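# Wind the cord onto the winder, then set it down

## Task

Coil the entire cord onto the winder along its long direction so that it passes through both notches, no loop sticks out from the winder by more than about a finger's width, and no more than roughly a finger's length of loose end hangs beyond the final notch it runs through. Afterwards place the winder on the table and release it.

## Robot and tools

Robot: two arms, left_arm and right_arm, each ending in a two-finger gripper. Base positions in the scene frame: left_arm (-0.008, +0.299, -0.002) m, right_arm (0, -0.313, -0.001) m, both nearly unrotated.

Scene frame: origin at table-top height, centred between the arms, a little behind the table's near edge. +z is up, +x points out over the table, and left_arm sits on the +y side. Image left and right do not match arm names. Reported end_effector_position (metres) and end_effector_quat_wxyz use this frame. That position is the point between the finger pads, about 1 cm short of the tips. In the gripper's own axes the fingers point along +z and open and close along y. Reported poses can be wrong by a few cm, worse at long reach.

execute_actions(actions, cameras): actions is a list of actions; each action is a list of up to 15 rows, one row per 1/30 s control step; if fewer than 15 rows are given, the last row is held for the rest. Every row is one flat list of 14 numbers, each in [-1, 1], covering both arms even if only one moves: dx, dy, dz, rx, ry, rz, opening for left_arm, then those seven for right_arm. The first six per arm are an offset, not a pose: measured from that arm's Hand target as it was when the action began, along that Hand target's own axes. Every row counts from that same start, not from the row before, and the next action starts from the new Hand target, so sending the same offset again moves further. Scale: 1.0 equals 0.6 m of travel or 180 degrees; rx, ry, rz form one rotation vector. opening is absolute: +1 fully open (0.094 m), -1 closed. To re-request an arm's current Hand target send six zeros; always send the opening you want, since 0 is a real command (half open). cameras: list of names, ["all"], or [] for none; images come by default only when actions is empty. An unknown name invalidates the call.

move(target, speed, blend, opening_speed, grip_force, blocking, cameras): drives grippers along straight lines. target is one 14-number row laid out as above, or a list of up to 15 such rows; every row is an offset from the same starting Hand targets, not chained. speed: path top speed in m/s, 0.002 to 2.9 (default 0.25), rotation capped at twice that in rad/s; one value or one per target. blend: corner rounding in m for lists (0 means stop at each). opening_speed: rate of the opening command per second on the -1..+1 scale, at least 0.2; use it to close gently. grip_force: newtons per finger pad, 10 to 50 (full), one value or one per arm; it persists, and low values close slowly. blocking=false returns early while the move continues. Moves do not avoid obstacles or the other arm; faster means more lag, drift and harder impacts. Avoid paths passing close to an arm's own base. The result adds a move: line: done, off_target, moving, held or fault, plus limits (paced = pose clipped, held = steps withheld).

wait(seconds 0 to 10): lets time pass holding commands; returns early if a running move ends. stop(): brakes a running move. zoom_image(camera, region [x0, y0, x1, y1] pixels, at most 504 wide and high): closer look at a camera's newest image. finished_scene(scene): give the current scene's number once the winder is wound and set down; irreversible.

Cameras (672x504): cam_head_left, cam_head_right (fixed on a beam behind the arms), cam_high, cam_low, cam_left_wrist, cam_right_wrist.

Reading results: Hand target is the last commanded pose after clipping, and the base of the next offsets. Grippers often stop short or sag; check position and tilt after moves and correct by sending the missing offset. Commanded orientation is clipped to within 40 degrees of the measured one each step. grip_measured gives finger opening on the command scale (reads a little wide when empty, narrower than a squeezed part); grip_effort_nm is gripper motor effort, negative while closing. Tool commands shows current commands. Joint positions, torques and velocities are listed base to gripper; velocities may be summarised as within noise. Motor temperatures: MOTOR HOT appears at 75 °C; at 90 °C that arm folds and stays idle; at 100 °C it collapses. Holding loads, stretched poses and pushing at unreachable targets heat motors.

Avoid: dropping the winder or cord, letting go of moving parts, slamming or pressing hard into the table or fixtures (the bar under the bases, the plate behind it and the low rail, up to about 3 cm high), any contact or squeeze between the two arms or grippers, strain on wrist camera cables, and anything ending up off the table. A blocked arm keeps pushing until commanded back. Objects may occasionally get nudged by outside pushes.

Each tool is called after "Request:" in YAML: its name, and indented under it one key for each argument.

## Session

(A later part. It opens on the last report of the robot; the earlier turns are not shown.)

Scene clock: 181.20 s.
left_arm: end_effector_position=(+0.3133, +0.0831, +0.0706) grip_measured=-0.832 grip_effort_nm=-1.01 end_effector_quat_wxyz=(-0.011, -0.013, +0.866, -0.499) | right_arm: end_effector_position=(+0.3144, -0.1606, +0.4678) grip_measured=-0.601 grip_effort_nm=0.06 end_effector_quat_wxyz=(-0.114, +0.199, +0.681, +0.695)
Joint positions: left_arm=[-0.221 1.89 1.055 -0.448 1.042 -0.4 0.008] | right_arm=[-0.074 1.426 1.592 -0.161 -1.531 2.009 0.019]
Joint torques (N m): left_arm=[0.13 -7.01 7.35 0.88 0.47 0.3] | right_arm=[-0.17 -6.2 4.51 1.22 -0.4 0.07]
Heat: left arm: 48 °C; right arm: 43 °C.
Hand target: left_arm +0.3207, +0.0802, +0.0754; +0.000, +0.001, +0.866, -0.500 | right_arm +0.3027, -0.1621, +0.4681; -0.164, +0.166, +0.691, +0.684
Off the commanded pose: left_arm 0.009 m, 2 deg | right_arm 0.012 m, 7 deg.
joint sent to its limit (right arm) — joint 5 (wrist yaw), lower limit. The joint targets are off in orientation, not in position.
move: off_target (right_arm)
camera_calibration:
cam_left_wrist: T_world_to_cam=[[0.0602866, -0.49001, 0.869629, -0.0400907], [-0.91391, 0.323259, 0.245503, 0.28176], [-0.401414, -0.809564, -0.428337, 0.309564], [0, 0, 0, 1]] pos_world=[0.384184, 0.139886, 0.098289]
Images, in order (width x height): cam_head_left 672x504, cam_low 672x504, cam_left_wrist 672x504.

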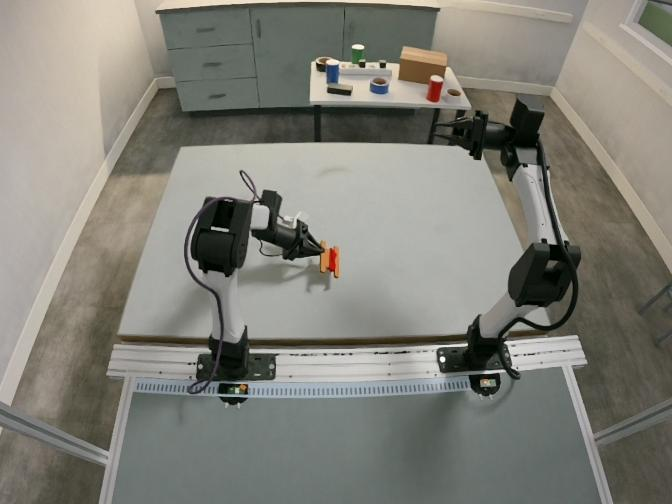

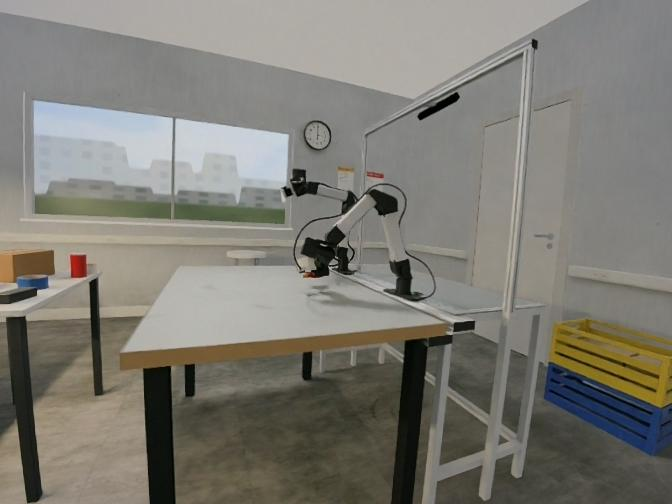

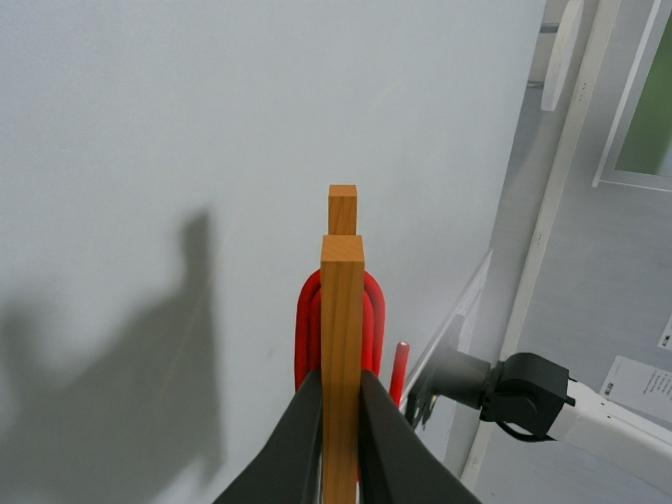

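Request:
move:
  target:
    - [0,0.035,0.02,0,0,0,-1,0,0,0,0,0,0,-0.6]
    - [0,0.056,0.032,0,0,0,-1,0,0,0,0,0,0,-0.6]
  speed: [0.1,0.04]
  cameras: ["cam_head_left","cam_left_wrist"]

Request:
zoom_image:
  camera: "cam_head_left"
  region: [240, 190, 370, 290]

Scene clock: 183.23 s.
left_arm: end_effector_position=(+0.3184, +0.0830, +0.0391) grip_measured=-0.832 grip_effort_nm=-1.01 end_effector_quat_wxyz=(-0.012, -0.012, +0.867, -0.499) | right_arm: end_effector_position=(+0.3144, -0.1606, +0.4679) grip_measured=-0.601 grip_effort_nm=0.06 end_effector_quat_wxyz=(-0.114, +0.199, +0.681, +0.695)
Joint positions: left_arm=[-0.221 1.98 1.03 -0.337 1.041 -0.397 0.008] | right_arm=[-0.074 1.426 1.592 -0.16 -1.531 2.009 0.019]
Joint torques (N m): left_arm=[-0.06 -7.38 4.08 1.25 0.46 0.25] | right_arm=[-0.29 -6.38 4.49 1.23 -0.43 0.04]
Heat: left arm: 48 °C; right arm: 42 °C.
Hand target: left_arm +0.3206, +0.0804, +0.0367; -0.001, +0.001, +0.866, -0.500 | right_arm +0.3027, -0.1621, +0.4682; -0.164, +0.166, +0.691, +0.684
Off the commanded pose: left_arm 0.004 m, 2 deg | right_arm 0.012 m, 7 deg.
joint sent to its limit (right arm) — joint 5 (wrist yaw), lower limit. The joint targets are off in orientation, not in position.
move: off_target (right_arm)
camera_calibration:
cam_left_wrist: T_world_to_cam=[[0.0605845, -0.491557, 0.868735, -0.0130343], [-0.91341, 0.323659, 0.246836, 0.293944], [-0.402508, -0.808466, -0.429384, 0.298383], [0, 0, 0, 1]] pos_world=[0.389383, 0.139688, 0.0668884]
Images, in order (width x height): cam_head_left 672x504, cam_left_wrist 672x504.

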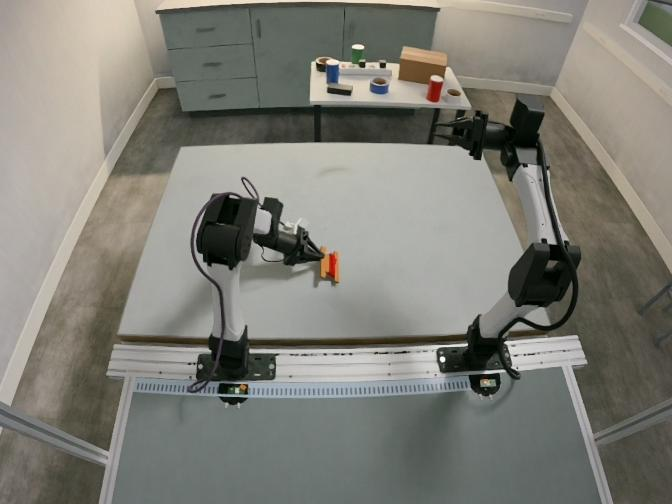

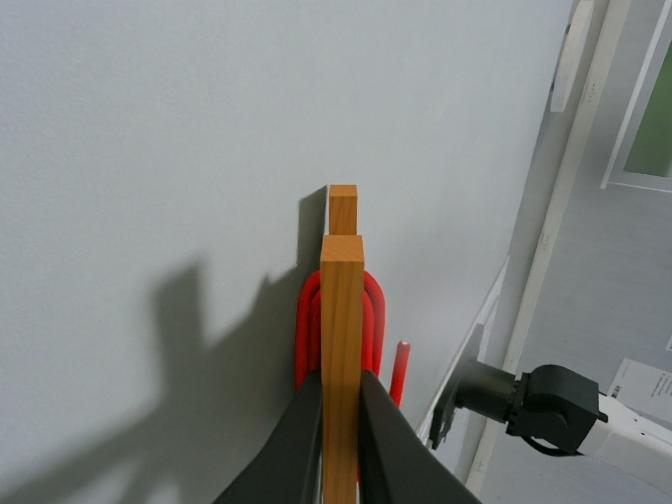

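Scaled by 3.877 from the camera's 672x504 image, which has a finer 960x720 frame.

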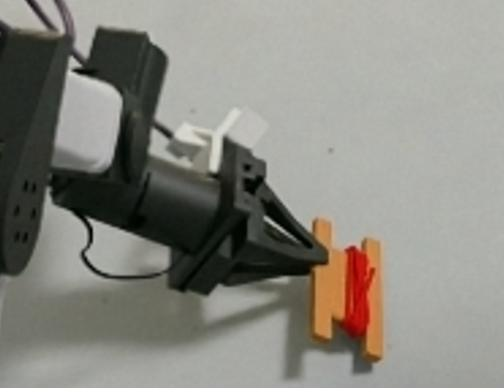

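Request:
move:
  target: [0,0.0115,0.0065,0,0,0,-1,0,0,0,0,0,0,-0.6]
  speed: 0.03

Request:
move:
  target: [0,0.006,0.0035,0,0,0,-1,0,0,0,0,0,0,-0.6]
  speed: 0.03
  cameras: ["cam_left_wrist"]

Scene clock: 184.30 s.
left_arm: end_effector_position=(+0.3201, +0.0813, +0.0359) grip_measured=-0.832 grip_effort_nm=-1.00 end_effector_quat_wxyz=(-0.007, -0.006, +0.863, -0.505) | right_arm: end_effector_position=(+0.3144, -0.1606, +0.4679) grip_measured=-0.601 grip_effort_nm=0.06 end_effector_quat_wxyz=(-0.114, +0.199, +0.681, +0.695)
Joint positions: left_arm=[-0.222 1.994 1.022 -0.297 1.053 -0.397 0.008] | right_arm=[-0.074 1.426 1.592 -0.16 -1.531 2.009 0.019]
Joint torques (N m): left_arm=[-0.02 -6.84 3.92 1.21 0.38 0.23] | right_arm=[-0.13 -6.13 4.55 1.2 -0.37 0.05]
Heat: left arm: 47 °C; right arm: 42 °C.
Hand target: left_arm +0.3207, +0.0805, +0.0287; +0.000, +0.001, +0.866, -0.500 | right_arm +0.3027, -0.1621, +0.4682; -0.164, +0.166, +0.691, +0.684
Off the commanded pose: left_arm 0.007 m, 1 deg | right_arm 0.012 m, 7 deg.
joint sent to its limit (right arm) — joint 5 (wrist yaw), lower limit. The joint targets are off in orientation, not in position.
move: off_target (right_arm)

Scene clock: 185.03 s.
left_arm: end_effector_position=(+0.3213, +0.0803, +0.0349) grip_measured=-0.832 grip_effort_nm=-1.01 end_effector_quat_wxyz=(-0.005, -0.003, +0.861, -0.509) | right_arm: end_effector_position=(+0.3144, -0.1606, +0.4679) grip_measured=-0.601 grip_effort_nm=0.06 end_effector_quat_wxyz=(-0.114, +0.199, +0.681, +0.695)
Joint positions: left_arm=[-0.222 2.003 1.022 -0.28 1.062 -0.397 0.008] | right_arm=[-0.074 1.426 1.592 -0.16 -1.531 2.009 0.019]
Joint torques (N m): left_arm=[-0.02 -6.74 3.45 1.22 0.29 0.24] | right_arm=[-0.25 -6.12 4.45 1.22 -0.39 0.04]
Heat: left arm: 47 °C; right arm: 42 °C.
Hand target: left_arm +0.3206, +0.0805, +0.0246; -0.001, +0.001, +0.866, -0.500 | right_arm +0.3027, -0.1621, +0.4682; -0.164, +0.166, +0.691, +0.684
Off the commanded pose: left_arm 0.010 m, 1 deg | right_arm 0.012 m, 7 deg.
joint sent to its limit (right arm) — joint 5 (wrist yaw), lower limit. The joint targets are off in orientation, not in position.
move: off_target (right_arm)
camera_calibration:
cam_left_wrist: T_world_to_cam=[[0.0372776, -0.470618, 0.881549, -0.00555281], [-0.915657, 0.337225, 0.218749, 0.299048], [-0.400228, -0.815351, -0.418354, 0.294999], [0, 0, 0, 1]] pos_world=[0.392099, 0.137068, 0.0628924]
Images, in order (width x height): cam_left_wrist 672x504.

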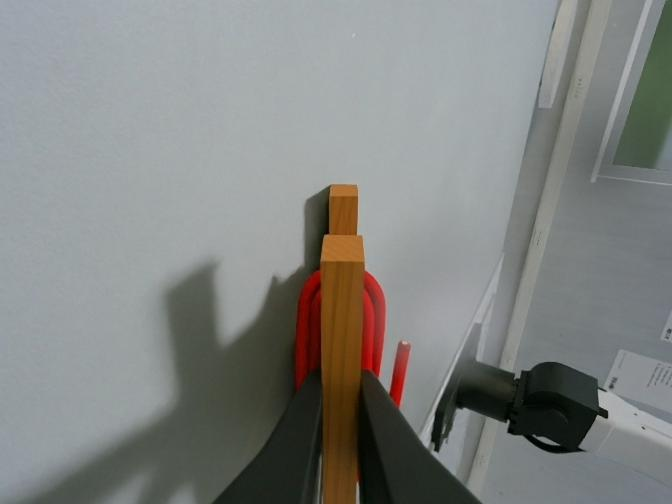

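Request:
move:
  target:
    - [0,0,0,0,0,0,-0.6,0,0,0,0,0,0,-0.6]
    - [0,0,-0.03,0,0,0,-0.6,0,0,0,0,0,0,-0.6]
    - [0,0,-0.18,0,0,0,-0.4,0,0,0,0,0,0,-0.6]
  speed: 0.06
  opening_speed: 0.4
  cameras: ["cam_left_wrist","cam_head_left","cam_high"]

Request:
zoom_image:
  camera: "cam_head_left"
  region: [270, 215, 390, 305]

Request:
zoom_image:
  camera: "cam_high"
  region: [350, 200, 450, 280]

Scene clock: 190.50 s.
left_arm: end_effector_position=(+0.3127, +0.1716, +0.0671) grip_measured=-0.402 grip_effort_nm=0.13 end_effector_quat_wxyz=(-0.022, -0.013, +0.866, -0.500) | right_arm: end_effector_position=(+0.3144, -0.1606, +0.4679) grip_measured=-0.601 grip_effort_nm=0.06 end_effector_quat_wxyz=(-0.114, +0.199, +0.681, +0.695)
Joint positions: left_arm=[0.047 2.011 1.212 -0.992 1.054 0.162 0.028] | right_arm=[-0.074 1.426 1.592 -0.16 -1.531 2.009 0.019]
Joint torques (N m): left_arm=[0.95 -9.87 6.5 -0.05 0.54 0.3] | right_arm=[-0.29 -6.27 4.56 1.19 -0.36 0.06]
Heat: left arm: 47 °C; right arm: 41 °C.
Hand target: left_arm +0.3208, +0.1740, +0.0786; -0.001, +0.001, +0.866, -0.500 | right_arm +0.3027, -0.1621, +0.4682; -0.164, +0.166, +0.691, +0.684
Off the commanded pose: left_arm 0.014 m, 3 deg | right_arm 0.012 m, 7 deg.
joint sent to its limit (right arm) — joint 5 (wrist yaw), lower limit. The joint targets are off in orientation, not in position.
move: off_target (left_arm, right_arm); target 3's new opening was sent with left_arm's hand 0.014 m and 3 deg from that target
camera_calibration:
cam_left_wrist: T_world_to_cam=[[0.0712565, -0.489878, 0.868874, 0.00294073], [-0.906086, 0.332423, 0.261731, 0.248341], [-0.417049, -0.805925, -0.420184, 0.383291], [0, 0, 0, 1]] pos_world=[0.38466, 0.22779, 0.0934991]
Images, in order (width x height): cam_head_left 672x504, cam_high 672x504, cam_left_wrist 672x504.

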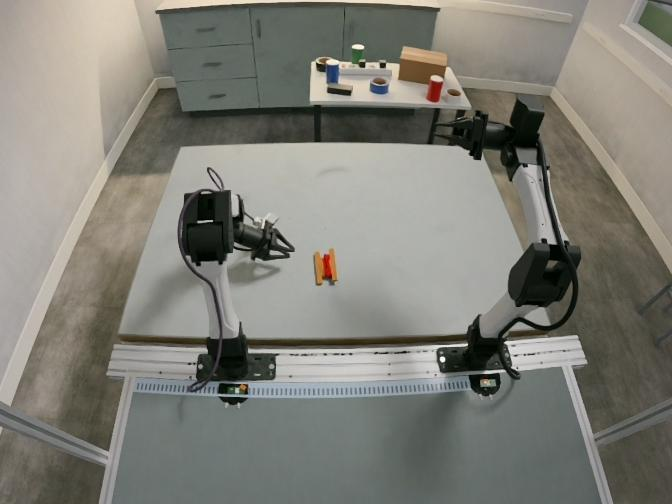

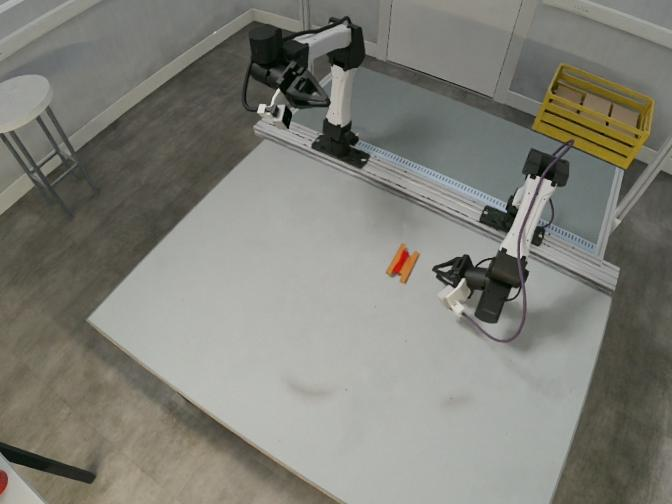

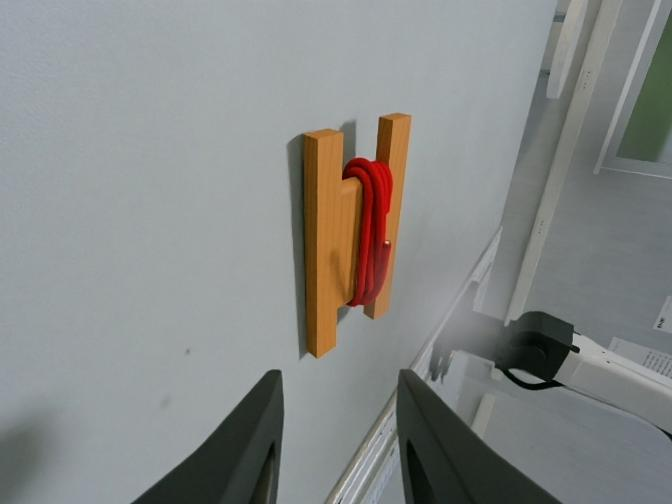

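Scaled by 4.200 from the camera's 672x504 image, which has a finer 960x720 frame.

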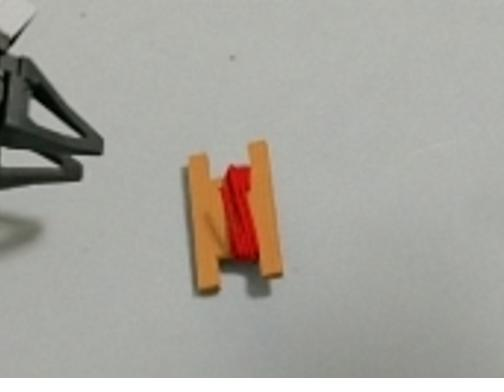

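Scaled by 5.040 from the camera's 672x504 image, which has a finer 960x720 frame.

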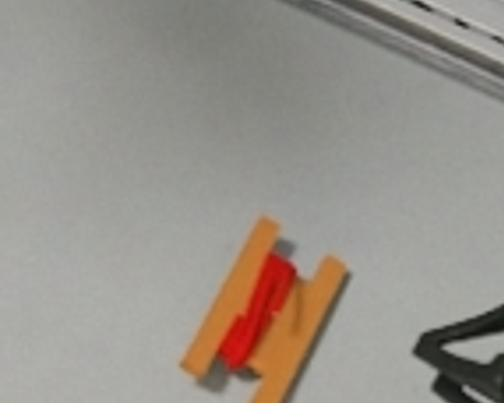

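Wound and placed. Done.

Request:
finished_scene:
  scene: 1

The scene is finished: the task was done.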